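# Push cart through self-closing door, park in yellow bay

## Task

Move the utility cart through the self-closing door into the other room and park it in the yellow bay, with all four wheels fully inside the tape and none resting on it. The case of copy paper must sit in the cart's top tray without overhanging any edge. The door must be closed at the end. Either robot or both may be used. Any robot that falls over or is left tilted fails the task.

## Robot and tools

Robots: r1 and r2 are identical Hello Robot Stretch 4 units, about 1.6 m tall. Each has an omni-wheel base (rim within 0.23 m of the base origin), a lift on a mast, and a single arm that extends forward and ends in a wrist and gripper. Neither robot reports where the other is; only camera images, lidar_m and wrist_depth_mm show that. Robots must not press hard on each other, and this includes one gripper closing on the other robot's fingers. Once two bases touch, even a few more millimetres of driving counts as a hard press. Objects touching a robot do not count. Given the same command, two robots can end up to about 3 cm apart per metre of travel, so a shared load can be strained and a robot tipped.

Frames: the base frame has its origin on the floor under the base centre, with x forward, y left and z up, in metres. hand_pose (a point between the open fingertips) is reported in this frame and may be slightly wrong. base_odometry is in the odometry frame, which is the base frame at the scene's start. It counts wheel turns only, so slipping looks like travel. Heading is in radians, left positive, from -3.142 to 3.142. If turned_by_wheels and turned_by_imu differ by more than roughly 0.1 rad over one move, the base probably slipped or hit something.

move: each call carries one action. Optional keys are r1 and r2, one object per robot; a robot left out receives nothing new. Inside a robot object you may put base and/or joints, optionally with speeds, pace and contact_limits. Alternatively you may put end_of_arm alone, set to "enable_torque", which re-powers limp wrist or gripper motors. base holds a single relative offset from where the base last reported itself: translate_m (metres, forward positive, -2 to 2), strafe_m (metres, left positive, -2 to 2) or rotate_rad (radians, counter-clockwise positive, -3.2 to 3.2). translate_m and strafe_m may be combined into one straight diagonal drive; rotate_rad cannot be combined with them. joints holds absolute targets by name: lift_m 0 to 1.2, arm_m 0 to 0.55 (metres), wrist_yaw_rad -1.134 to 4.276 (0 forward, left positive, 3.14 folded back), wrist_pitch_rad -1.117 to 4.259 (0 level, 1.57 pointing down), wrist_roll_rad -1.117 to 4.259 (clockwise positive seen from behind), gripper_m -0.038 to 0.141 (fingertip gap in metres, error up to 0.015; -0.02 or lower squeezes the fingers shut together). Joint targets outside range are clipped and reported; other bad values are refused, and unknown keys make the call invalid. pace is "slow", "default", "fast" or "max". speeds sets per-joint top speeds (not gripper_m). contact_limits ranges from 0 (lightest) to 1 for arm_m, lift_m, translate_m, strafe_m and rotate_rad, defaults to 0.5, and goes beside its own command. A base limit persists until the next action naming base. Always send blocking: false. The call returns quickly and motion continues; a new move only replaces the targets it names. cameras lists which images to return (default all; [] none).

wait(seconds 0 to 10, cameras) returns state and images and may return early once a commanded robot has come to rest. stop(cameras) brakes all your motions and re-holds wheels left slack. zoom_image(camera, region [x0, y0, x1, y1] in pixels, at most 504 by 504) enlarges part of a camera's latest image. finished_scene(scene) ends the current scene, given its number; the goal must then hold with no robot involvement, and this is final.

Results: the move line gives each moved robot's outcome (done, or its worst status). Robots listed under "as last shown" were not commanded and repeat earlier values. Statuses: moving, done, off_target (resting away from the target, maybe still pushing), contact_stop (held back; that joint or wheel goes slack), time_out (after 14 s; target dropped), limit_stop_at_own_body, limit_stop_at_tilt (lean over 6 degrees; lift, arm and wheels go slack), torque_fault (send enable_torque). An uncommanded stop or a refusal cancels your later move, wait and finished_scene calls in that reply. lidar_m has 12 distances in metres, in 30-degree sectors, counter-clockwise from straight ahead (4th left, 7th behind, 10th right); "-" means nothing seen or closer than 0.25 m. wrist_depth_mm is a 7x7 grid of depths in mm, 100 to 2000. base_tilt is in degrees, forward and right positive. motor_effort is in percent, with the peak in brackets. servo_current is in mA. on_its_own reports what happened without a command, such as slack joints.

Avoid: the lift springing back or dropping when slack. Self-collision when the gripper is over the base at low lift, tilted up and rolled, or turned right and tilted up. Tipping when turning, driving or stopping with over 1 kg in the gripper and arm_m above 0.2, especially at fast paces. High pushes or pulls with a raised gripper. Drops, slams, hard hits and releasing moving objects. To grip, command roughly 0.06 below the object's width. Keep lift_m's contact limit at 0.3 or more for a 2 kg load.

Each tool is called after "Emit:" by a JSON object that holds its "fn" and its "kwargs", one argument or row to a line.

## Session

Emit:
{"fn": "move", "kwargs": {
  "blocking": false
}}

Scene clock: 0.00 s.
r1.base_odometry: x=+0.000 y=+0.000 heading=+0.000
r1.turned_by_wheels: +0.000
r1.turned_by_imu: +0.000
r1.base_tilt: forward=-1.6 right=+1.3
r1.lidar_m: 1.92 2.25 3.81 1.93 0.97 0.84 0.83 0.93 0.77 0.76 0.93 1.59
r1.base_status: not commanded
r1.joint_positions: lift_m=+0.127 arm_m=+0.000 wrist_yaw_rad=+3.089 wrist_pitch_rad=+0.002 wrist_roll_rad=+0.000 gripper_m=+0.056
r1.joint_status: not commanded
r1.measured_speeds: all 0
r1.motor_effort: lift_m=+20 arm_m=-4 wheel_0=+0 wheel_1=+1 wheel_2=+1
r1.servo_current: wrist_yaw_rad=39 wrist_pitch_rad=46 wrist_roll_rad=65 gripper_m=39
r1.hand_pose: x=-0.1125 y=+0.1024 z=+0.3046 quat_wxyz=(+0.026, -0.001, +0.000, +1.000) (m; r1's base frame)
r1.wrist_depth_mm: 137 138 - - - - - / 113 139 - - - - - / 117 140 224 - - - - / 137 161 - - - - - / - - - - - - - / - - 191 - 187 - - / 842 759 750 788 788 732 768
r2.base_odometry: x=+0.000 y=+0.000 heading=+0.000
r2.turned_by_wheels: +0.000
r2.turned_by_imu: +0.000
r2.base_tilt: forward=-0.6 right=+0.1
r2.lidar_m: 2.02 1.45 1.40 1.49 2.01 2.22 2.34 3.17 1.60 3.62 2.59 2.46
r2.base_status: not commanded
r2.joint_positions: lift_m=+0.295 arm_m=+0.000 wrist_yaw_rad=+3.133 wrist_pitch_rad=+0.002 wrist_roll_rad=+0.000 gripper_m=+0.056
r2.joint_status: not commanded
r2.measured_speeds: all 0
r2.motor_effort: lift_m=+18 arm_m=-4 wheel_0=+0 wheel_1=-1 wheel_2=+0
r2.servo_current: wrist_yaw_rad=46 wrist_pitch_rad=39 wrist_roll_rad=46 gripper_m=59
r2.hand_pose: x=-0.1167 y=+0.0898 z=+0.4727 quat_wxyz=(+0.004, -0.001, +0.000, +1.000) (m; r2's base frame)
r2.wrist_depth_mm: - 140 - - - - - / - 126 150 - - - - / - 130 185 - - - - / 144 143 272 - - - - / 229 - - - - - - / 226 1576 196 1576 190 1618 1464 / 226 1060 1138 - - 1025 1060
pictures: r1_head_camera, r1_head_left_camera, r1_head_right_camera, r1_wrist_camera, r2_head_camera, r2_head_left_camera, r2_head_right_camera, r2_wrist_camera
Images, in order (width x height): r1_head_camera 420x560, r1_head_left_camera 420x672, r1_head_right_camera 420x672, r1_wrist_camera 616x392, r2_head_camera 420x560, r2_head_left_camera 420x672, r2_head_right_camera 420x672, r2_wrist_camera 616x392.

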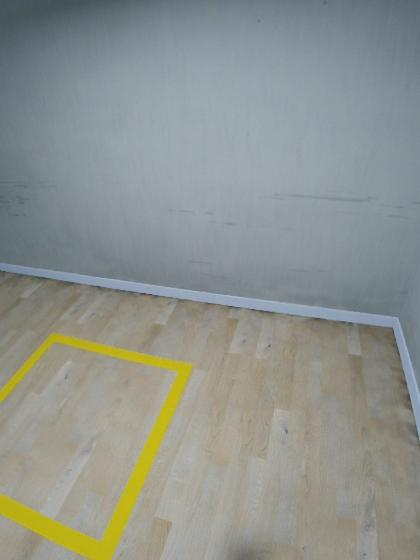

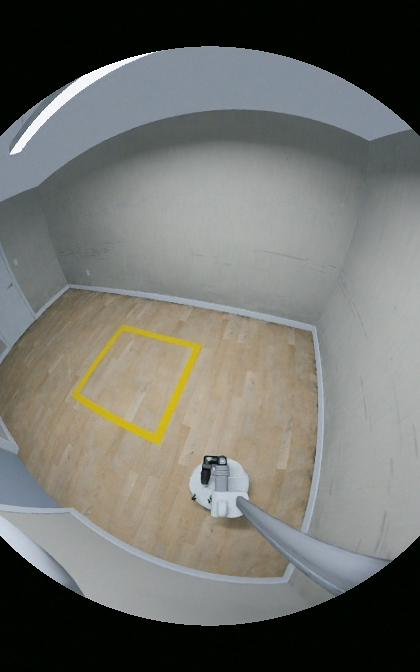

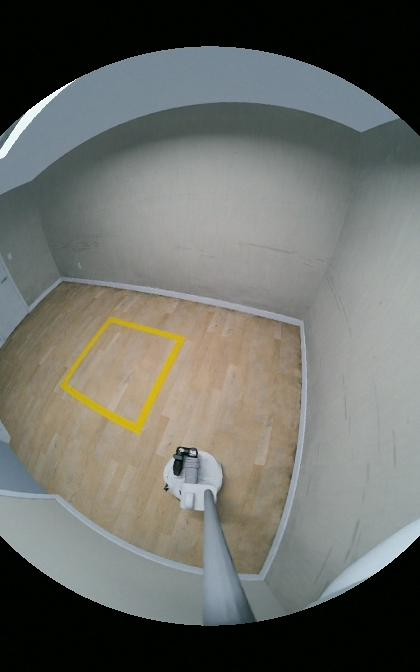

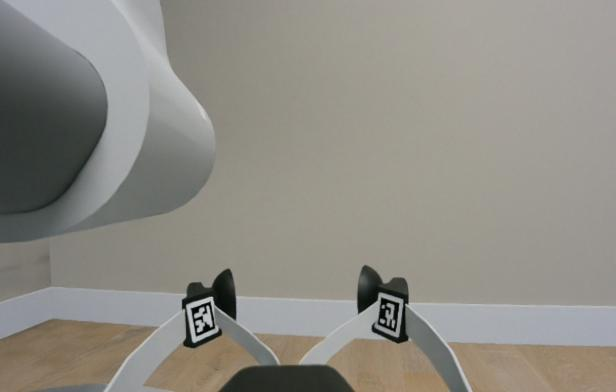

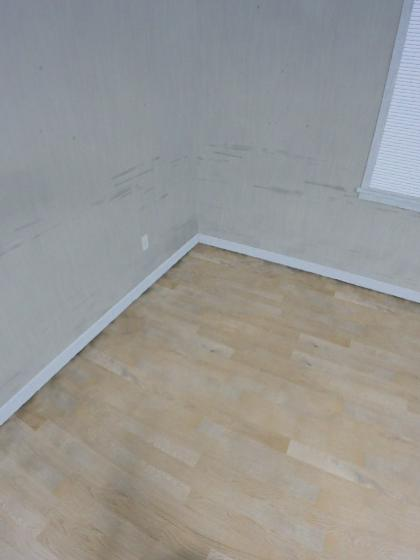

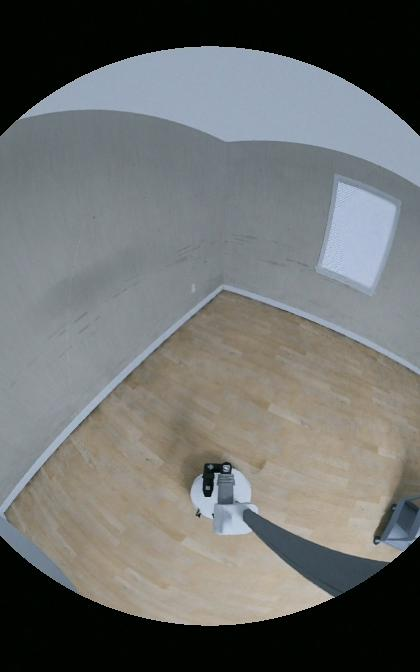

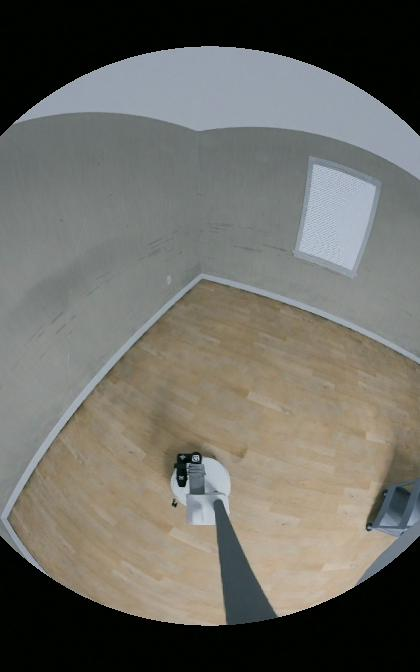

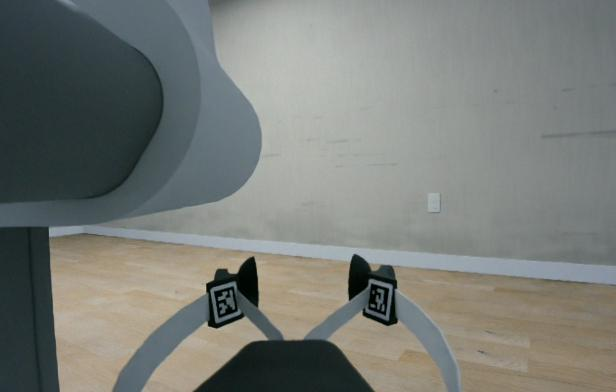

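Emit:
{"fn": "move", "kwargs": {
  "blocking": false,
  "r1": {"base":{"rotate_rad":1.0}},
  "r2": {"base":{"rotate_rad":-1.4}},
  "cameras": []
}}

Emit:
{"fn": "wait", "kwargs": {
  "seconds": 3,
  "cameras": []
}}

Emit:
{"fn": "wait", "kwargs": {
  "seconds": 0.5,
  "cameras": ["r1_head_camera","r1_head_left_camera","r1_head_right_camera","r2_head_camera","r2_head_left_camera","r2_head_right_camera"]
}}

Scene clock: 4.80 s.
move: r1 moving; r2 moving
r1.base_odometry: x=+0.000 y=+0.000 heading=+0.252
r1.turned_by_wheels: +0.252
r1.turned_by_imu: +0.252
r1.base_tilt: forward=-1.6 right=+1.2
r1.lidar_m: 1.98 2.71 3.66 1.25 0.89 0.80 0.87 0.80 0.77 0.82 1.11 1.92
r1.base_status: rotate_rad moving
r1.joint_positions: lift_m=+0.127 arm_m=+0.000 wrist_yaw_rad=+3.089 wrist_pitch_rad=+0.002 wrist_roll_rad=+0.000 gripper_m=+0.056
r1.joint_status: not commanded
r1.measured_speeds: translate_m=-0.001 strafe_m=-0.001 rotate_rad=+0.980 lift_m=+0.000 arm_m=+0.000 wrist_yaw_rad=+0.000 wrist_pitch_rad=+0.000 wrist_roll_rad=+0.000
r1.motor_effort: lift_m=+20(20) arm_m=-4(4) wheel_0=-8(9) wheel_1=-6(9) wheel_2=-7(7)
r1.servo_current: wrist_yaw_rad=59(59) wrist_pitch_rad=39(46) wrist_roll_rad=46(59) gripper_m=39(39)
r1.hand_pose: x=-0.1125 y=+0.1024 z=+0.3046 quat_wxyz=(+0.026, -0.001, +0.000, +1.000) (m; r1's base frame)
r1.wrist_depth_mm: 136 138 - - - - - / 113 139 - - - - - / 114 140 226 - - - - / 137 160 - - - - - / - - - - - - - / - 1060 190 - 187 - - / 778 750 750 798 750 699 732
r2.base_odometry: x=+0.000 y=+0.000 heading=-0.252
r2.turned_by_wheels: -0.252
r2.turned_by_imu: -0.244
r2.base_tilt: forward=-0.7 right=+0.1
r2.lidar_m: 2.52 1.62 1.40 1.40 1.67 2.23 2.24 2.64 1.59 1.63 2.93 2.49
r2.base_status: rotate_rad moving
r2.joint_positions: lift_m=+0.295 arm_m=+0.000 wrist_yaw_rad=+3.133 wrist_pitch_rad=+0.002 wrist_roll_rad=+0.000 gripper_m=+0.056
r2.joint_status: not commanded
r2.measured_speeds: translate_m=+0.000 strafe_m=+0.000 rotate_rad=-0.974 lift_m=+0.000 arm_m=+0.000 wrist_yaw_rad=+0.000 wrist_pitch_rad=+0.000 wrist_roll_rad=+0.000
r2.motor_effort: lift_m=+18(18) arm_m=-4(4) wheel_0=+8(9) wheel_1=+8(10) wheel_2=+9(11)
r2.servo_current: wrist_yaw_rad=33(52) wrist_pitch_rad=39(46) wrist_roll_rad=52(52) gripper_m=39(59)
r2.hand_pose: x=-0.1167 y=+0.0898 z=+0.4727 quat_wxyz=(+0.004, -0.001, +0.000, +1.000) (m; r2's base frame)
r2.wrist_depth_mm: - 141 - - - - - / - 127 150 - - - - / - 130 184 - - - - / 144 143 272 - - - - / 229 - - - - - - / 227 1576 196 1576 190 1661 1464 / 226 1060 1138 - - 1060 1060
pictures: none
No camera images: "cameras" was empty.

Scene clock: 6.00 s.
earlier move: r1 done; r2 moving
r1.base_odometry: x=+0.000 y=+0.000 heading=+1.000
r1.turned_by_wheels: +0.748
r1.turned_by_imu: +0.752
r1.base_tilt: forward=-1.6 right=+1.3
r1.lidar_m: 3.49 2.14 1.03 0.85 0.84 0.96 0.78 0.77 0.89 1.49 1.92 2.16
r1.base_status: done
r1.joint_positions: lift_m=+0.127 arm_m=+0.000 wrist_yaw_rad=+3.089 wrist_pitch_rad=+0.002 wrist_roll_rad=+0.000 gripper_m=+0.056
r1.joint_status: not commanded
r1.measured_speeds: all 0
r1.motor_effort: lift_m=+20(20) arm_m=-4(4) wheel_0=-3(10) wheel_1=-1(9) wheel_2=-1(8)
r1.servo_current: wrist_yaw_rad=59(59) wrist_pitch_rad=46(52) wrist_roll_rad=65(65) gripper_m=39(46)
r1.hand_pose: x=-0.1125 y=+0.1024 z=+0.3046 quat_wxyz=(+0.026, -0.001, +0.000, +1.000) (m; r1's base frame)
r1.wrist_depth_mm: 136 138 - - - - - / 113 139 - - - - - / 117 140 229 - - - - / 137 162 - - - - - / - - - - - - - / - - 191 - 187 - - / 741 163 750 798 798 778 759
r2.base_odometry: x=+0.000 y=+0.000 heading=-1.399
r2.turned_by_wheels: -1.148
r2.turned_by_imu: -1.117
r2.base_tilt: forward=-0.7 right=+0.1
r2.lidar_m: 3.09 2.51 2.48 1.76 1.41 1.37 1.61 2.24 2.22 2.48 2.03 1.62
r2.base_status: rotate_rad moving
r2.joint_positions: lift_m=+0.295 arm_m=+0.000 wrist_yaw_rad=+3.133 wrist_pitch_rad=+0.002 wrist_roll_rad=+0.000 gripper_m=+0.056
r2.joint_status: not commanded
r2.measured_speeds: all 0
r2.motor_effort: lift_m=+18(18) arm_m=-4(4) wheel_0=+4(11) wheel_1=+5(11) wheel_2=+5(11)
r2.servo_current: wrist_yaw_rad=39(59) wrist_pitch_rad=33(46) wrist_roll_rad=46(52) gripper_m=46(59)
r2.hand_pose: x=-0.1167 y=+0.0898 z=+0.4727 quat_wxyz=(+0.004, -0.001, +0.000, +1.000) (m; r2's base frame)
r2.wrist_depth_mm: - 140 - - - - - / - 127 151 - - - - / - 129 185 - - - - / 144 143 264 - - - - / 229 - - - - - - / 228 1576 196 1430 190 - - / 227 1060 1160 - - 1025 1025
wait: 1.20 of 3 s (r1 has come to rest)
pictures: none
No camera images: "cameras" was empty.

Scene clock: 6.27 s.
earlier move: r2 done
r1.base_odometry: x=+0.000 y=+0.000 heading=+1.000
r1.turned_by_wheels: +0.000
r1.turned_by_imu: +0.000
r1.base_tilt: forward=-1.6 right=+1.3
r1.lidar_m: 3.53 2.14 1.02 0.87 0.84 0.94 0.78 0.77 0.89 1.48 1.92 2.18
r1.base_status: done
r1.joint_positions: lift_m=+0.127 arm_m=+0.000 wrist_yaw_rad=+3.089 wrist_pitch_rad=+0.002 wrist_roll_rad=+0.000 gripper_m=+0.056
r1.joint_status: not commanded
r1.measured_speeds: all 0
r1.motor_effort: lift_m=+20(20) arm_m=-4(4) wheel_0=-3(10) wheel_1=-1(9) wheel_2=-1(8)
r1.servo_current: wrist_yaw_rad=52(65) wrist_pitch_rad=39(52) wrist_roll_rad=46(65) gripper_m=39(46)
r1.hand_pose: x=-0.1125 y=+0.1024 z=+0.3046 quat_wxyz=(+0.026, -0.001, +0.000, +1.000) (m; r1's base frame)
r1.wrist_depth_mm: 136 139 - - - - - / 113 139 - - - - - / 118 140 229 - - - - / 137 162 - - - - - / - - - - - - - / - - 190 - 188 - - / 741 163 759 798 809 778 759
r2.base_odometry: x=+0.000 y=+0.000 heading=-1.399
r2.turned_by_wheels: +0.000
r2.turned_by_imu: +0.000
r2.base_tilt: forward=-0.7 right=+0.0
r2.lidar_m: 3.04 2.51 2.49 1.74 1.42 1.38 1.61 2.23 2.23 2.47 2.02 1.62
r2.base_status: done
r2.joint_positions: lift_m=+0.295 arm_m=+0.000 wrist_yaw_rad=+3.133 wrist_pitch_rad=+0.002 wrist_roll_rad=+0.000 gripper_m=+0.056
r2.joint_status: not commanded
r2.measured_speeds: all 0
r2.motor_effort: lift_m=+18(18) arm_m=-4(4) wheel_0=+2(11) wheel_1=+4(11) wheel_2=+4(11)
r2.servo_current: wrist_yaw_rad=39(59) wrist_pitch_rad=39(46) wrist_roll_rad=52(52) gripper_m=46(59)
r2.hand_pose: x=-0.1167 y=+0.0898 z=+0.4727 quat_wxyz=(+0.004, -0.001, +0.000, +1.000) (m; r2's base frame)
r2.wrist_depth_mm: - 141 - - - - - / - 126 150 - - - - / - 129 185 - - - - / 144 143 263 - - - - / 230 - - - - - - / 228 1576 196 1430 190 - - / 226 1060 1138 - - 1060 1025
wait: 0.27 of 0.5 s (r2 has come to rest)
pictures: r1_head_camera, r1_head_left_camera, r1_head_right_camera, r2_head_camera, r2_head_left_camera, r2_head_right_camera
Images, in order (width x height): r1_head_camera 420x560, r1_head_left_camera 420x672, r1_head_right_camera 420x672, r2_head_camera 420x560, r2_head_left_camera 420x672, r2_head_right_camera 420x672.

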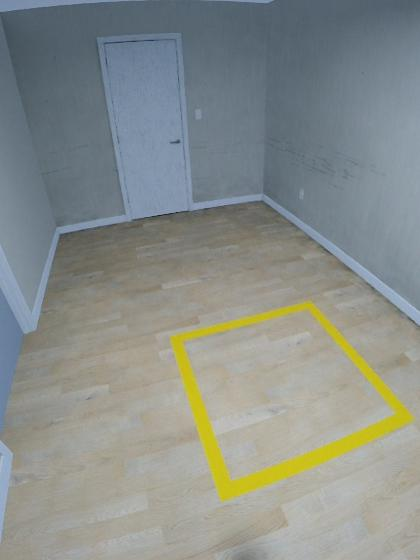

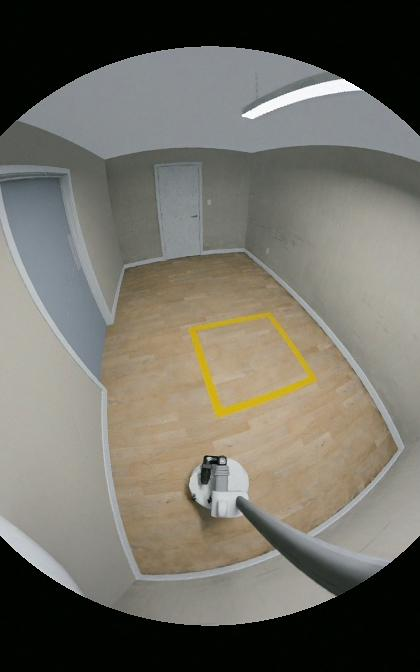

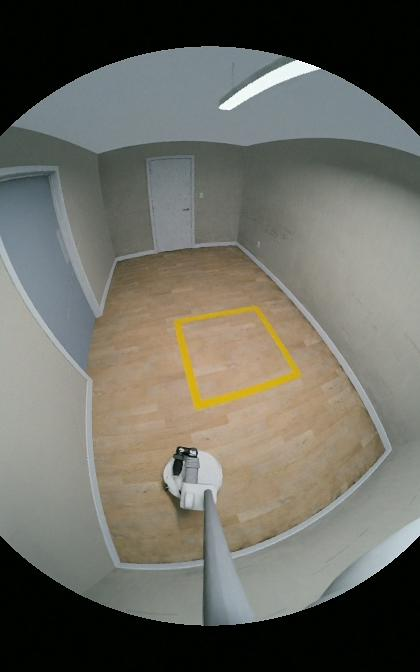

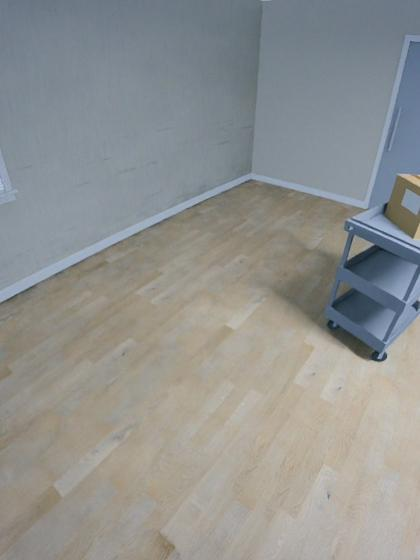

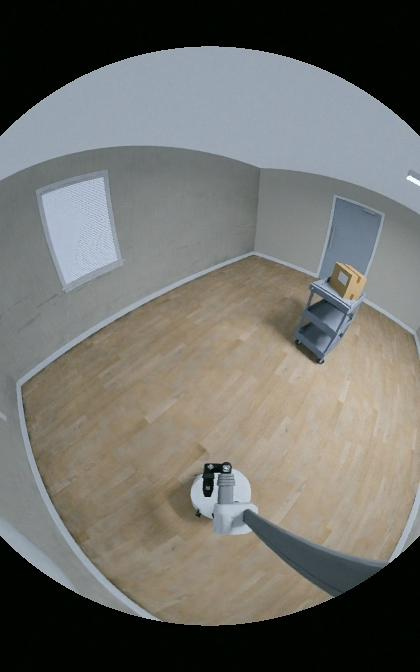

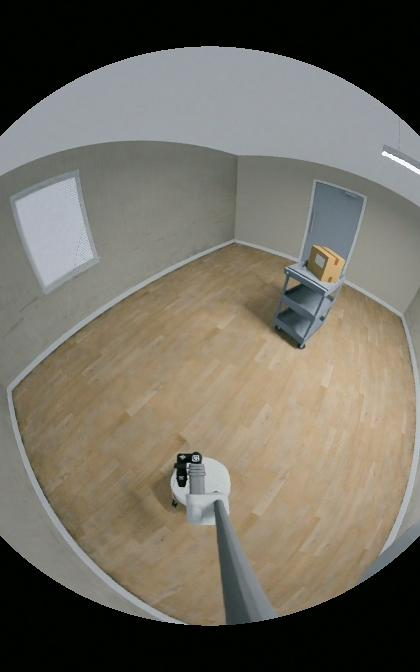

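Emit:
{"fn": "zoom_image", "kwargs": {
  "camera": "r2_head_camera",
  "region": [280, 0, 420, 380]
}}

Emit:
{"fn": "zoom_image", "kwargs": {
  "camera": "r2_head_left_camera",
  "region": [270, 160, 420, 380]
}}

Emit:
{"fn": "zoom_image", "kwargs": {
  "camera": "r1_head_left_camera",
  "region": [0, 140, 140, 420]
}}

Scaled by 1.326 from the camera's 420x560 image, which has a finer 1200x1600 frame.

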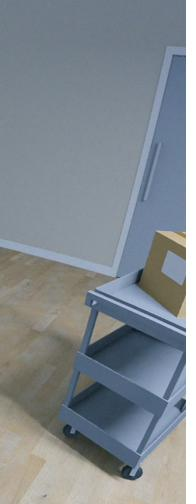

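Scaled by 2.291 from the camera's 420x672 image, which has a finer 600x960 frame.

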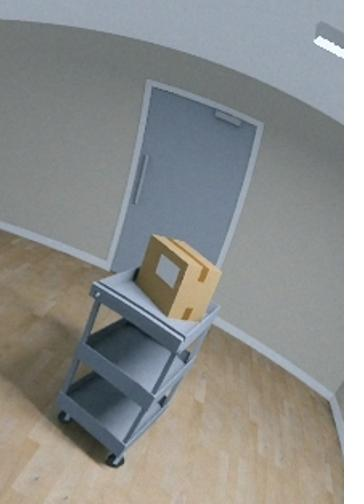

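Scaled by 1.800 from the camera's 420x672 image, which has a finer 600x960 frame.

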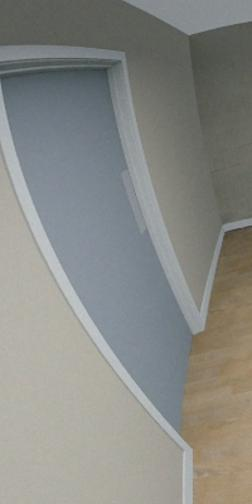

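Emit:
{"fn": "move", "kwargs": {
  "blocking": false,
  "r1": {"base":{"rotate_rad":1.1}},
  "r2": {"base":{"rotate_rad":-0.45}},
  "cameras": []
}}

Emit:
{"fn": "wait", "kwargs": {
  "seconds": 3,
  "cameras": []
}}

Emit:
{"fn": "wait", "kwargs": {
  "seconds": 1,
  "cameras": ["r1_head_camera","r1_head_left_camera","r1_head_right_camera","r2_head_camera","r2_head_left_camera","r2_head_right_camera"]
}}

Scene clock: 33.53 s.
move: r1 moving; r2 moving
r1.base_odometry: x=+0.000 y=+0.000 heading=+1.252
r1.turned_by_wheels: +0.252
r1.turned_by_imu: +0.253
r1.base_tilt: forward=-1.6 right=+1.2
r1.lidar_m: 3.91 1.34 0.89 0.84 0.87 0.84 0.76 0.78 1.07 1.91 1.96 2.55
r1.base_status: rotate_rad moving
r1.joint_positions: lift_m=+0.127 arm_m=+0.000 wrist_yaw_rad=+3.089 wrist_pitch_rad=+0.002 wrist_roll_rad=+0.000 gripper_m=+0.056
r1.joint_status: not commanded
r1.measured_speeds: translate_m=+0.000 strafe_m=+0.000 rotate_rad=+0.970 lift_m=+0.000 arm_m=+0.000 wrist_yaw_rad=+0.000 wrist_pitch_rad=+0.000 wrist_roll_rad=+0.000
r1.motor_effort: lift_m=+20(20) arm_m=-4(4) wheel_0=-5(9) wheel_1=-7(9) wheel_2=-7(7)
r1.servo_current: wrist_yaw_rad=52(52) wrist_pitch_rad=33(46) wrist_roll_rad=46(65) gripper_m=39(46)
r1.hand_pose: x=-0.1125 y=+0.1024 z=+0.3046 quat_wxyz=(+0.026, -0.001, +0.000, +1.000) (m; r1's base frame)
r1.wrist_depth_mm: 136 139 - - - - - / 113 139 - - - - - / 118 140 228 - - - - / 137 162 - - - - - / - - - - - - - / - - 190 - 187 - - / 778 163 750 153 778 768 768
r2.base_odometry: x=+0.000 y=+0.000 heading=-1.650
r2.turned_by_wheels: -0.251
r2.turned_by_imu: -0.243
r2.base_tilt: forward=-0.7 right=+0.0
r2.lidar_m: 1.77 2.67 2.50 2.18 1.48 1.38 1.45 1.91 2.20 2.28 2.95 1.62
r2.base_status: rotate_rad moving
r2.joint_positions: lift_m=+0.295 arm_m=+0.000 wrist_yaw_rad=+3.133 wrist_pitch_rad=+0.002 wrist_roll_rad=+0.000 gripper_m=+0.056
r2.joint_status: not commanded
r2.measured_speeds: translate_m=-0.001 strafe_m=+0.000 rotate_rad=-0.939 lift_m=+0.000 arm_m=+0.000 wrist_yaw_rad=+0.000 wrist_pitch_rad=+0.000 wrist_roll_rad=+0.000
r2.motor_effort: lift_m=+18(18) arm_m=-4(4) wheel_0=+2(10) wheel_1=+7(10) wheel_2=+9(11)
r2.servo_current: wrist_yaw_rad=46(59) wrist_pitch_rad=46(46) wrist_roll_rad=39(59) gripper_m=46(52)
r2.hand_pose: x=-0.1167 y=+0.0898 z=+0.4727 quat_wxyz=(+0.004, -0.001, +0.000, +1.000) (m; r2's base frame)
r2.wrist_depth_mm: - 141 - - - - - / - 126 142 - - - - / - 129 185 - - - - / 144 144 226 - - - - / 229 - - - - - - / 227 1537 196 1308 190 - - / 226 1060 1160 - - 1042 1078
pictures: none
No camera images: "cameras" was empty.

Scene clock: 34.27 s.
earlier move: r1 moving; r2 done
r1.base_odometry: x=+0.000 y=+0.000 heading=+2.039
r1.turned_by_wheels: +0.787
r1.turned_by_imu: +0.791
r1.base_tilt: forward=-1.6 right=+1.3
r1.lidar_m: 1.03 0.86 0.84 0.95 0.77 0.77 0.85 1.44 1.93 2.18 3.48 2.18
r1.base_status: rotate_rad moving
r1.joint_positions: lift_m=+0.127 arm_m=+0.000 wrist_yaw_rad=+3.089 wrist_pitch_rad=+0.002 wrist_roll_rad=+0.000 gripper_m=+0.056
r1.joint_status: not commanded
r1.measured_speeds: translate_m=-0.001 strafe_m=+0.000 rotate_rad=+0.534 lift_m=+0.000 arm_m=+0.000 wrist_yaw_rad=+0.000 wrist_pitch_rad=+0.000 wrist_roll_rad=+0.000
r1.motor_effort: lift_m=+20(20) arm_m=-4(4) wheel_0=-3(10) wheel_1=-2(10) wheel_2=-1(8)
r1.servo_current: wrist_yaw_rad=39(65) wrist_pitch_rad=39(52) wrist_roll_rad=46(65) gripper_m=33(46)
r1.hand_pose: x=-0.1125 y=+0.1024 z=+0.3046 quat_wxyz=(+0.026, -0.001, +0.000, +1.000) (m; r1's base frame)
r1.wrist_depth_mm: 136 138 - - - - - / 113 139 - - - - - / 117 140 230 - - - - / 137 161 - - - - - / 1661 - - - - - - / 1205 1205 190 - 188 - - / 854 750 759 798 750 - -
r2.base_odometry: x=+0.000 y=+0.000 heading=-1.848
r2.turned_by_wheels: -0.198
r2.turned_by_imu: -0.193
r2.base_tilt: forward=-0.7 right=+0.1
r2.lidar_m: 1.61 2.93 2.50 2.51 1.62 1.41 1.42 1.65 2.23 2.23 2.58 1.63
r2.base_status: done
r2.joint_positions: lift_m=+0.295 arm_m=+0.000 wrist_yaw_rad=+3.133 wrist_pitch_rad=+0.002 wrist_roll_rad=+0.000 gripper_m=+0.056
r2.joint_status: not commanded
r2.measured_speeds: all 0
r2.motor_effort: lift_m=+18(18) arm_m=-4(4) wheel_0=+3(10) wheel_1=+4(10) wheel_2=+4(11)
r2.servo_current: wrist_yaw_rad=52(59) wrist_pitch_rad=46(46) wrist_roll_rad=46(59) gripper_m=52(52)
r2.hand_pose: x=-0.1167 y=+0.0898 z=+0.4727 quat_wxyz=(+0.004, -0.001, +0.000, +1.000) (m; r2's base frame)
r2.wrist_depth_mm: - 141 - - - - - / - 126 142 - - - - / - 129 185 - - - - / 144 143 206 - - - - / 219 - - - - - - / 227 1537 192 1308 190 - - / 226 1060 1160 - - 1025 1060
wait: 0.73 of 3 s (r2 has come to rest)
pictures: none
No camera images: "cameras" was empty.

Scene clock: 34.80 s.
earlier move: r1 done
r1.base_odometry: x=+0.000 y=+0.000 heading=+2.099
r1.turned_by_wheels: +0.061
r1.turned_by_imu: +0.061
r1.base_tilt: forward=-1.6 right=+1.3
r1.lidar_m: 1.00 0.85 0.84 0.94 0.75 0.75 0.89 1.54 1.95 2.24 3.79 1.97
r1.base_status: done
r1.joint_positions: lift_m=+0.127 arm_m=+0.000 wrist_yaw_rad=+3.089 wrist_pitch_rad=+0.002 wrist_roll_rad=+0.000 gripper_m=+0.056
r1.joint_status: not commanded
r1.measured_speeds: all 0
r1.motor_effort: lift_m=+20(20) arm_m=-4(4) wheel_0=-1(10) wheel_1=-2(10) wheel_2=+0(8)
r1.servo_current: wrist_yaw_rad=52(65) wrist_pitch_rad=39(52) wrist_roll_rad=39(65) gripper_m=39(52)
r1.hand_pose: x=-0.1125 y=+0.1024 z=+0.3046 quat_wxyz=(+0.026, -0.001, +0.000, +1.000) (m; r1's base frame)
r1.wrist_depth_mm: 136 139 - - - - - / 113 140 - - - - - / 118 140 229 - - - - / 137 162 - - - - - / 1661 - - - - - - / 1182 1182 192 - 188 - - / 854 741 759 798 741 - -
r2.base_odometry: x=+0.000 y=+0.000 heading=-1.848
r2.turned_by_wheels: +0.000
r2.turned_by_imu: +0.000
r2.base_tilt: forward=-0.6 right=+0.0
r2.lidar_m: 1.61 2.93 2.50 2.51 1.64 1.41 1.41 1.67 2.22 2.24 2.56 1.59
r2.base_status: done
r2.joint_positions: lift_m=+0.295 arm_m=+0.000 wrist_yaw_rad=+3.133 wrist_pitch_rad=+0.002 wrist_roll_rad=+0.000 gripper_m=+0.056
r2.joint_status: not commanded
r2.measured_speeds: all 0
r2.motor_effort: lift_m=+18(18) arm_m=-4(4) wheel_0=+2(10) wheel_1=+4(10) wheel_2=+5(11)
r2.servo_current: wrist_yaw_rad=52(65) wrist_pitch_rad=39(46) wrist_roll_rad=46(59) gripper_m=46(52)
r2.hand_pose: x=-0.1167 y=+0.0898 z=+0.4727 quat_wxyz=(+0.004, -0.001, +0.000, +1.000) (m; r2's base frame)
r2.wrist_depth_mm: - 141 - - - - - / - 126 141 - - - - / - 129 184 - - - - / 144 143 206 - - - - / 220 - - - - - - / 227 1537 193 1308 190 - - / 227 1078 1118 - - 1025 1060
wait: 0.53 of 1 s (r1 has come to rest)
pictures: r1_head_camera, r1_head_left_camera, r1_head_right_camera, r2_head_camera, r2_head_left_camera, r2_head_right_camera
Images, in order (width x height): r1_head_camera 420x560, r1_head_left_camera 420x672, r1_head_right_camera 420x672, r2_head_camera 420x560, r2_head_left_camera 420x672, r2_head_right_camera 420x672.

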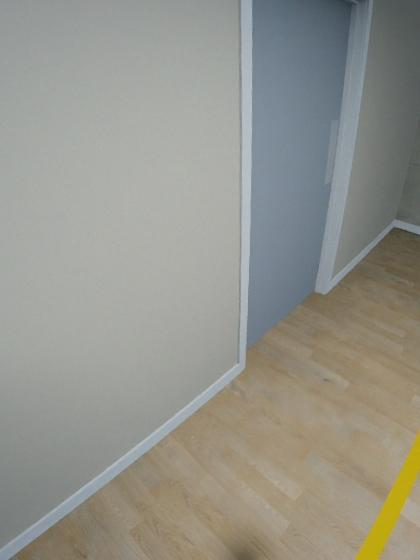

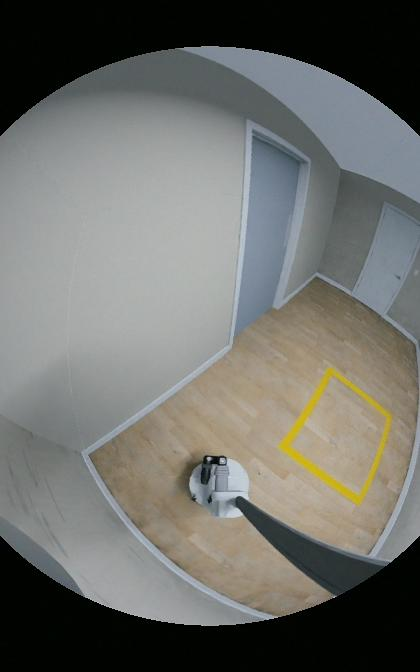

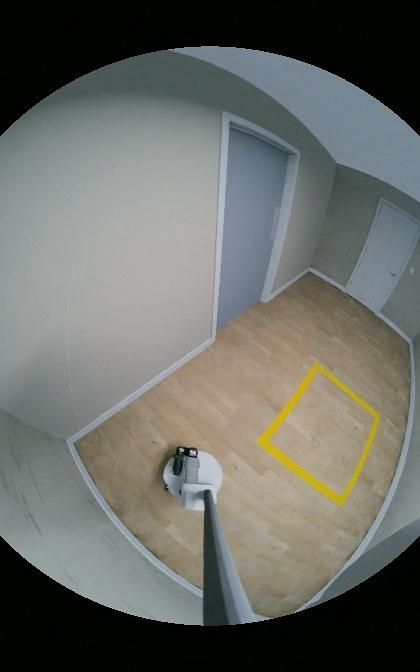

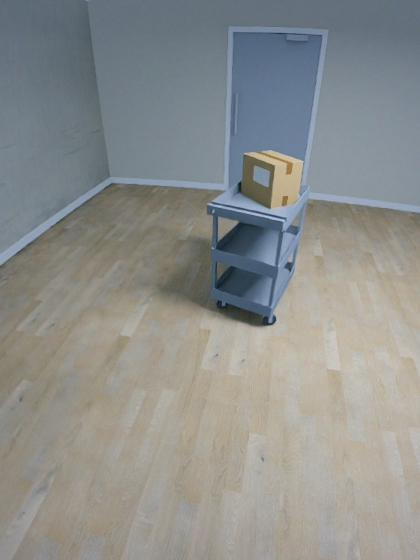

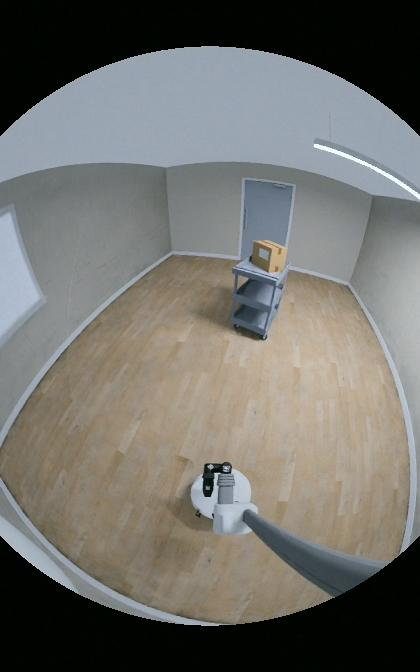

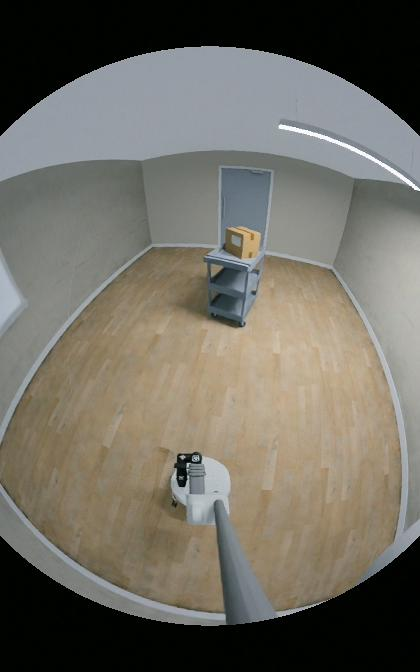

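Emit:
{"fn": "zoom_image", "kwargs": {
  "camera": "r2_head_camera",
  "region": [190, 10, 350, 340]
}}

Emit:
{"fn": "zoom_image", "kwargs": {
  "camera": "r1_head_camera",
  "region": [220, 0, 420, 400]
}}

Scaled by 1.527 from the camera's 420x560 image, which has a finer 1200x1600 frame.

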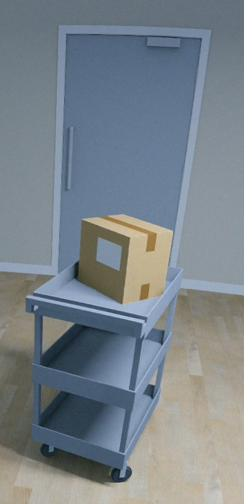

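Scaled by 1.260 from the camera's 420x560 image, which has a finer 600x800 frame.

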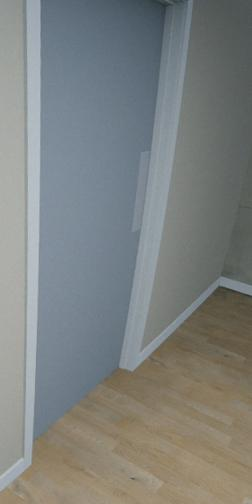

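Emit:
{"fn": "move", "kwargs": {
  "blocking": false,
  "r1": {"base":{"rotate_rad":0.82}},
  "r2": {"base":{"translate_m":0.8},"joints":{"wrist_yaw_rad":1.57,"lift_m":0.6}},
  "cameras": []
}}

Emit:
{"fn": "wait", "kwargs": {
  "seconds": 5,
  "cameras": []
}}

Emit:
{"fn": "wait", "kwargs": {
  "seconds": 5,
  "cameras": ["r1_head_camera","r1_head_left_camera","r2_head_camera","r2_head_left_camera"]
}}

Emit:
{"fn": "wait", "kwargs": {
  "seconds": 2,
  "cameras": ["r1_head_camera","r1_head_left_camera","r1_head_right_camera","r2_head_camera","r2_head_left_camera","r2_head_right_camera"]
}}

Scene clock: 90.90 s.
move: r1 moving; r2 moving
r1.base_odometry: x=+0.000 y=+0.000 heading=+2.352
r1.turned_by_wheels: +0.252
r1.turned_by_imu: +0.253
r1.base_tilt: forward=-1.6 right=+1.2
r1.lidar_m: 0.90 0.84 0.88 0.83 0.76 0.80 1.10 1.94 2.02 2.68 3.77 1.28
r1.base_status: rotate_rad moving
r1.joint_positions: lift_m=+0.127 arm_m=+0.000 wrist_yaw_rad=+3.089 wrist_pitch_rad=+0.002 wrist_roll_rad=+0.000 gripper_m=+0.056
r1.joint_status: not commanded
r1.measured_speeds: translate_m=-0.001 strafe_m=-0.001 rotate_rad=+0.980 lift_m=+0.000 arm_m=+0.000 wrist_yaw_rad=+0.000 wrist_pitch_rad=+0.000 wrist_roll_rad=+0.000
r1.motor_effort: lift_m=+20(20) arm_m=-4(4) wheel_0=-8(10) wheel_1=-6(8) wheel_2=-6(7)
r1.servo_current: wrist_yaw_rad=46(65) wrist_pitch_rad=39(46) wrist_roll_rad=52(59) gripper_m=39(46)
r1.hand_pose: x=-0.1125 y=+0.1024 z=+0.3046 quat_wxyz=(+0.026, -0.001, +0.000, +1.000) (m; r1's base frame)
r1.wrist_depth_mm: 136 138 - - - - - / 113 139 - - - - - / 118 140 229 - - - - / 137 162 - - - - - / 1661 1983 1921 - - - - / 1205 1205 191 1078 187 - - / 842 750 750 809 788 131 -
r2.base_odometry: x=-0.009 y=-0.030 heading=-1.848
r2.turned_by_wheels: +0.000
r2.turned_by_imu: +0.001
r2.base_tilt: forward=-0.7 right=+0.1
r2.lidar_m: 1.58 2.95 2.49 2.50 1.70 1.45 1.44 1.68 2.24 2.25 2.61 1.59
r2.base_status: translate_m moving
r2.joint_positions: lift_m=+0.333 arm_m=+0.000 wrist_yaw_rad=+2.571 wrist_pitch_rad=+0.002 wrist_roll_rad=+0.000 gripper_m=+0.056
r2.joint_status: lift_m moving; wrist_yaw_rad moving
r2.measured_speeds: translate_m=+0.121 strafe_m=-0.001 rotate_rad=+0.002 lift_m=+0.146 arm_m=+0.000 wrist_yaw_rad=-1.733 wrist_pitch_rad=+0.000 wrist_roll_rad=+0.000
r2.motor_effort: lift_m=+25(26) arm_m=-4(4) wheel_0=+7(10) wheel_1=+7(10) wheel_2=-13(13)
r2.servo_current: wrist_yaw_rad=117(130) wrist_pitch_rad=46(46) wrist_roll_rad=52(52) gripper_m=46(52)
r2.hand_pose: x=-0.0245 y=+0.2294 z=+0.5103 quat_wxyz=(+0.282, -0.001, +0.000, +0.960) (m; r2's base frame)
r2.wrist_depth_mm: - - - - - - - / - - - - - - - / - - - - - - - / - - - - - - - / - - - - - - - / - - 190 171 190 1618 1576 / 1160 1138 1205 - - 1118 1138
pictures: none
No camera images: "cameras" was empty.

Scene clock: 91.97 s.
earlier move: r1 done; r2 moving
r1.base_odometry: x=+0.000 y=+0.000 heading=+2.919
r1.turned_by_wheels: +0.567
r1.turned_by_imu: +0.571
r1.base_tilt: forward=-1.6 right=+1.3
r1.lidar_m: 0.84 0.89 0.80 0.78 0.84 1.15 1.93 2.06 2.84 3.26 1.22 0.88
r1.base_status: done
r1.joint_positions: lift_m=+0.127 arm_m=+0.000 wrist_yaw_rad=+3.089 wrist_pitch_rad=+0.002 wrist_roll_rad=+0.000 gripper_m=+0.056
r1.joint_status: not commanded
r1.measured_speeds: all 0
r1.motor_effort: lift_m=+20(20) arm_m=-4(4) wheel_0=-2(10) wheel_1=-2(8) wheel_2=-1(8)
r1.servo_current: wrist_yaw_rad=39(65) wrist_pitch_rad=39(52) wrist_roll_rad=46(65) gripper_m=39(46)
r1.hand_pose: x=-0.1125 y=+0.1024 z=+0.3046 quat_wxyz=(+0.026, -0.001, +0.000, +1.000) (m; r1's base frame)
r1.wrist_depth_mm: 136 138 - - - - - / 113 139 - - - - - / 118 140 272 - - - - / 137 162 - - - - - / 1661 1921 - - - - - / 1160 1182 194 1205 188 1160 - / 842 741 741 788 798 778 820
r2.base_odometry: x=-0.080 y=-0.280 heading=-1.848
r2.turned_by_wheels: +0.000
r2.turned_by_imu: +0.000
r2.base_tilt: forward=-0.7 right=+0.1
r2.lidar_m: 1.37 2.83 2.40 2.40 1.98 1.67 1.70 1.92 2.29 2.31 2.67 1.33
r2.base_status: translate_m moving
r2.joint_positions: lift_m=+0.570 arm_m=+0.000 wrist_yaw_rad=+1.573 wrist_pitch_rad=+0.002 wrist_roll_rad=+0.000 gripper_m=+0.056
r2.joint_status: lift_m moving; wrist_yaw_rad moving
r2.measured_speeds: translate_m=+0.301 strafe_m=+0.000 rotate_rad=+0.004 lift_m=+0.139 arm_m=+0.000 wrist_yaw_rad=+0.000 wrist_pitch_rad=+0.000 wrist_roll_rad=+0.000
r2.motor_effort: lift_m=+21(26) arm_m=-4(4) wheel_0=+4(11) wheel_1=+5(10) wheel_2=-8(14)
r2.servo_current: wrist_yaw_rad=65(130) wrist_pitch_rad=39(46) wrist_roll_rad=52(65) gripper_m=52(52)
r2.hand_pose: x=+0.2577 y=+0.2886 z=+0.7475 quat_wxyz=(+0.706, -0.001, +0.001, +0.708) (m; r2's base frame)
r2.wrist_depth_mm: - - - - - - - / - - - - - - - / - - - - - - - / - - - - - - - / - - - - - - - / - - 196 - 191 - - / 1618 1618 1708 - - 1618 1576
wait: 1.07 of 5 s (r1 has come to rest)
pictures: none
No camera images: "cameras" was empty.

Scene clock: 94.57 s.
earlier move: r2 done
r1.base_odometry: x=+0.000 y=+0.000 heading=+2.919
r1.turned_by_wheels: +0.000
r1.turned_by_imu: +0.000
r1.base_tilt: forward=-1.6 right=+1.3
r1.lidar_m: 0.85 0.88 0.82 0.77 0.80 1.16 1.93 2.04 2.79 3.27 1.20 0.89
r1.base_status: done
r1.joint_positions: lift_m=+0.127 arm_m=+0.000 wrist_yaw_rad=+3.089 wrist_pitch_rad=+0.002 wrist_roll_rad=+0.000 gripper_m=+0.056
r1.joint_status: not commanded
r1.measured_speeds: all 0
r1.motor_effort: lift_m=+20(20) arm_m=-4(4) wheel_0=-2(10) wheel_1=-2(8) wheel_2=-1(8)
r1.servo_current: wrist_yaw_rad=33(72) wrist_pitch_rad=39(52) wrist_roll_rad=39(78) gripper_m=46(52)
r1.hand_pose: x=-0.1125 y=+0.1024 z=+0.3046 quat_wxyz=(+0.026, -0.001, +0.000, +1.000) (m; r1's base frame)
r1.wrist_depth_mm: 136 139 - - - - - / 113 139 - - - - - / 118 140 272 - - - - / 137 161 - - - - - / 1708 1863 - - - - - / 1160 1205 194 1160 188 1160 - / 842 741 759 809 788 778 820
r2.base_odometry: x=-0.219 y=-0.769 heading=-1.848
r2.turned_by_wheels: +0.000
r2.turned_by_imu: +0.001
r2.base_tilt: forward=-0.7 right=+0.1
r2.lidar_m: 0.91 2.72 2.31 2.30 2.54 2.18 2.18 2.57 2.43 2.44 2.85 0.86
r2.base_status: done
r2.joint_positions: lift_m=+0.600 arm_m=+0.000 wrist_yaw_rad=+1.573 wrist_pitch_rad=+0.002 wrist_roll_rad=+0.000 gripper_m=+0.056
r2.joint_status: all done
r2.measured_speeds: all 0
r2.motor_effort: lift_m=+21(26) arm_m=-4(4) wheel_0=+3(11) wheel_1=+2(10) wheel_2=-2(14)
r2.servo_current: wrist_yaw_rad=46(130) wrist_pitch_rad=46(46) wrist_roll_rad=46(65) gripper_m=52(59)
r2.hand_pose: x=+0.2578 y=+0.2886 z=+0.7775 quat_wxyz=(+0.706, -0.001, +0.001, +0.708) (m; r2's base frame)
r2.wrist_depth_mm: - - - - - - - / - - - - - - - / - - - - - - - / - - - - - - - / - - - - - - - / - - 196 - 192 - - / 1756 1661 1756 - - 1708 1618
wait: 2.60 of 5 s (r2 has come to rest)
pictures: r1_head_camera, r1_head_left_camera, r2_head_camera, r2_head_left_camera
Images, in order (width x height): r1_head_camera 420x560, r1_head_left_camera 420x672, r2_head_camera 420x560, r2_head_left_camera 420x672.

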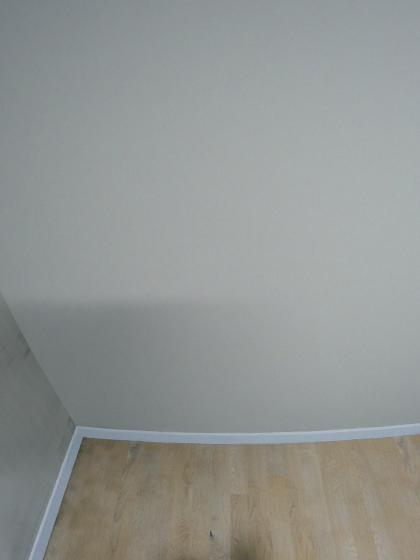

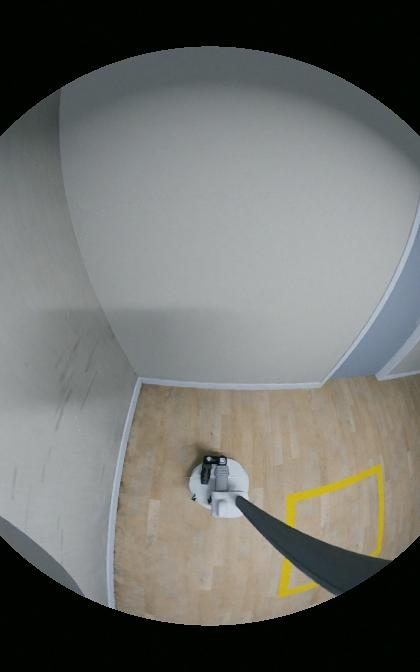

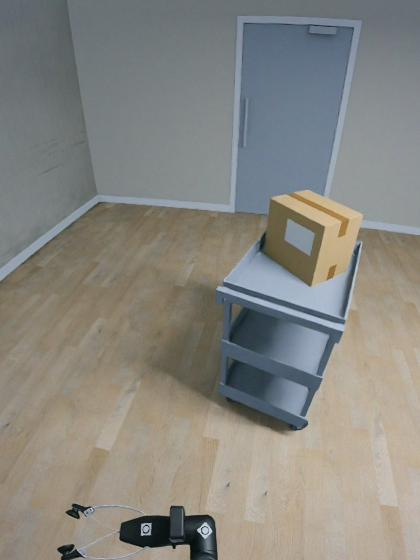

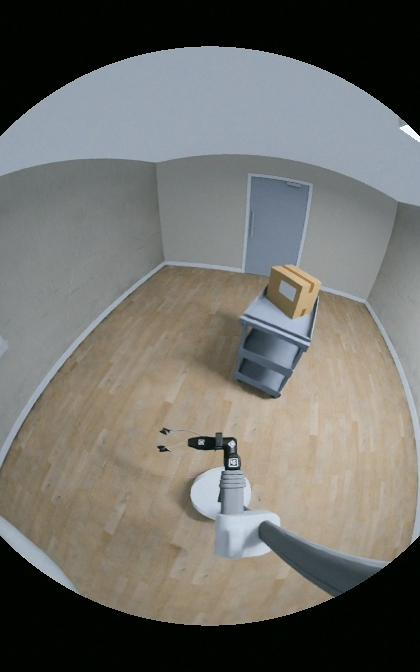

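Scene clock: 96.57 s.
r1.base_odometry: x=+0.000 y=+0.000 heading=+2.919
r1.turned_by_wheels: +0.000
r1.turned_by_imu: +0.000
r1.base_tilt: forward=-1.6 right=+1.3
r1.lidar_m: 0.84 0.88 0.82 0.76 0.83 1.13 1.93 2.07 2.81 3.26 1.21 0.90
r1.base_status: done
r1.joint_positions: lift_m=+0.127 arm_m=+0.000 wrist_yaw_rad=+3.089 wrist_pitch_rad=+0.002 wrist_roll_rad=+0.000 gripper_m=+0.056
r1.joint_status: not commanded
r1.measured_speeds: all 0
r1.motor_effort: lift_m=+20(20) arm_m=-4(4) wheel_0=-2(10) wheel_1=-2(8) wheel_2=-1(8)
r1.servo_current: wrist_yaw_rad=39(72) wrist_pitch_rad=46(52) wrist_roll_rad=52(78) gripper_m=39(52)
r1.hand_pose: x=-0.1125 y=+0.1024 z=+0.3046 quat_wxyz=(+0.026, -0.001, +0.000, +1.000) (m; r1's base frame)
r1.wrist_depth_mm: 136 138 - - - - - / 113 139 - - - - - / 118 140 273 - - - - / 137 162 - - - - - / 1661 1921 - - - - - / 1205 1205 193 1182 187 1160 - / 854 741 750 798 788 778 809
r2.base_odometry: x=-0.219 y=-0.769 heading=-1.848
r2.turned_by_wheels: +0.000
r2.turned_by_imu: +0.000
r2.base_tilt: forward=-0.7 right=+0.1
r2.lidar_m: 0.90 2.71 2.30 2.27 2.56 2.18 2.17 2.53 2.44 2.43 2.82 0.87
r2.base_status: done
r2.joint_positions: lift_m=+0.600 arm_m=+0.000 wrist_yaw_rad=+1.573 wrist_pitch_rad=+0.002 wrist_roll_rad=+0.000 gripper_m=+0.056
r2.joint_status: all done
r2.measured_speeds: all 0
r2.motor_effort: lift_m=+21(26) arm_m=-4(4) wheel_0=+3(11) wheel_1=+2(10) wheel_2=-2(14)
r2.servo_current: wrist_yaw_rad=52(130) wrist_pitch_rad=46(46) wrist_roll_rad=52(65) gripper_m=52(59)
r2.hand_pose: x=+0.2578 y=+0.2886 z=+0.7775 quat_wxyz=(+0.706, -0.001, +0.001, +0.708) (m; r2's base frame)
r2.wrist_depth_mm: - - - - - - - / - - - - - - - / - - - - - - - / - - - - - - - / - - - - - - - / - - 196 - 192 - - / 1756 1661 1808 - - 1661 1661
wait: 2.00 s; at rest by 0.27 s
pictures: r1_head_camera, r1_head_left_camera, r1_head_right_camera, r2_head_camera, r2_head_left_camera, r2_head_right_camera
Images, in order (width x height): r1_head_camera 420x560, r1_head_left_camera 420x672, r1_head_right_camera 420x672, r2_head_camera 420x560, r2_head_left_camera 420x672, r2_head_right_camera 420x672.

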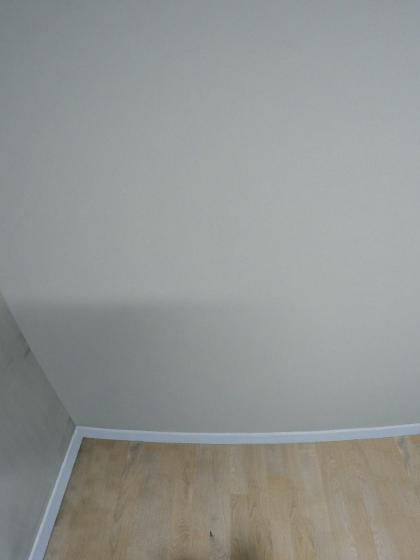

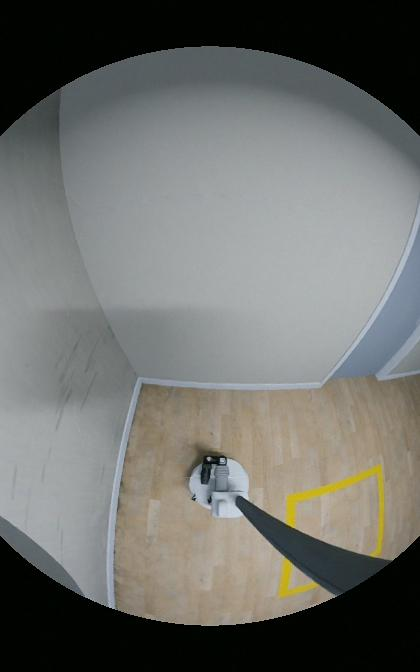

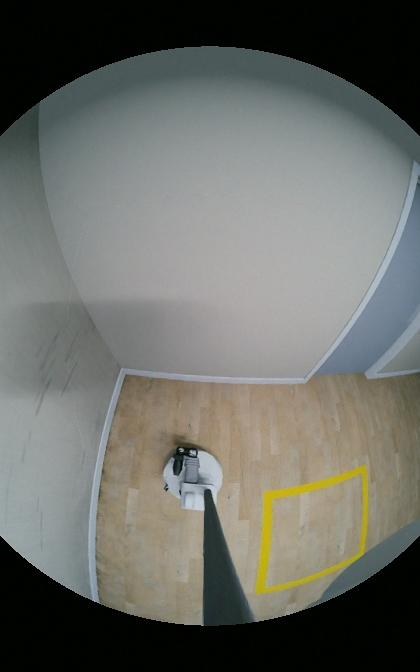

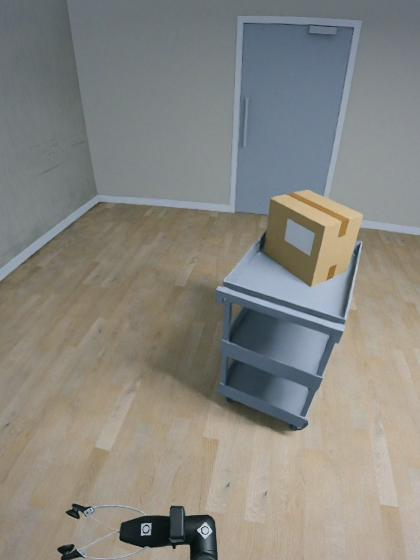

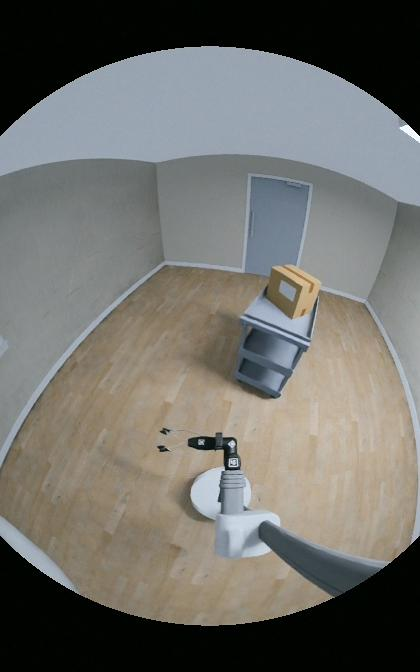

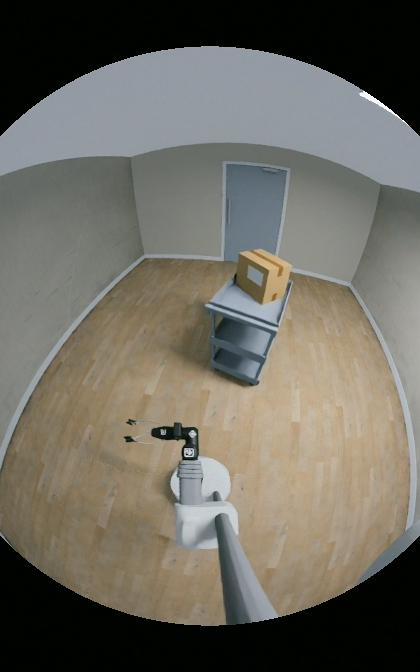

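Emit:
{"fn": "zoom_image", "kwargs": {
  "camera": "r2_head_camera",
  "region": [200, 180, 380, 440]
}}

Emit:
{"fn": "zoom_image", "kwargs": {
  "camera": "r2_head_right_camera",
  "region": [190, 240, 310, 400]
}}

Emit:
{"fn": "zoom_image", "kwargs": {
  "camera": "r2_head_left_camera",
  "region": [220, 240, 340, 420]
}}

Scaled by 1.938 from the camera's 420x560 image, which has a finer 1200x1600 frame.

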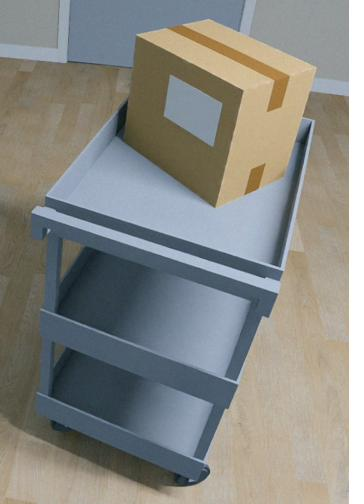

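Scaled by 3.150 from the camera's 420x672 image, which has a finer 600x960 frame.

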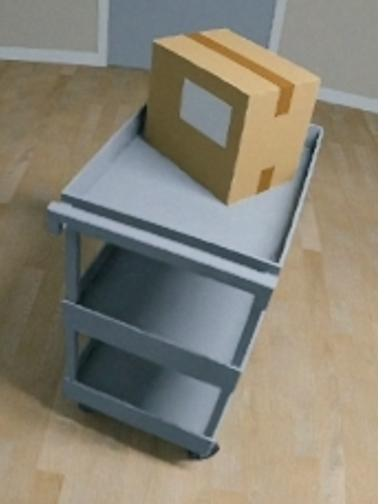

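Scaled by 2.800 from the camera's 420x672 image, which has a finer 600x960 frame.

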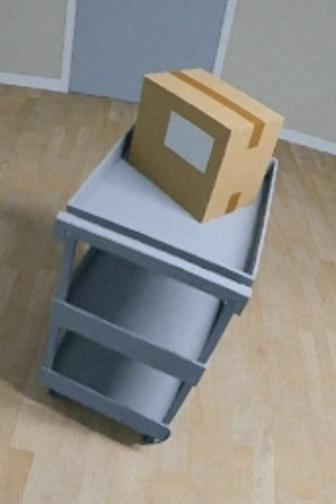

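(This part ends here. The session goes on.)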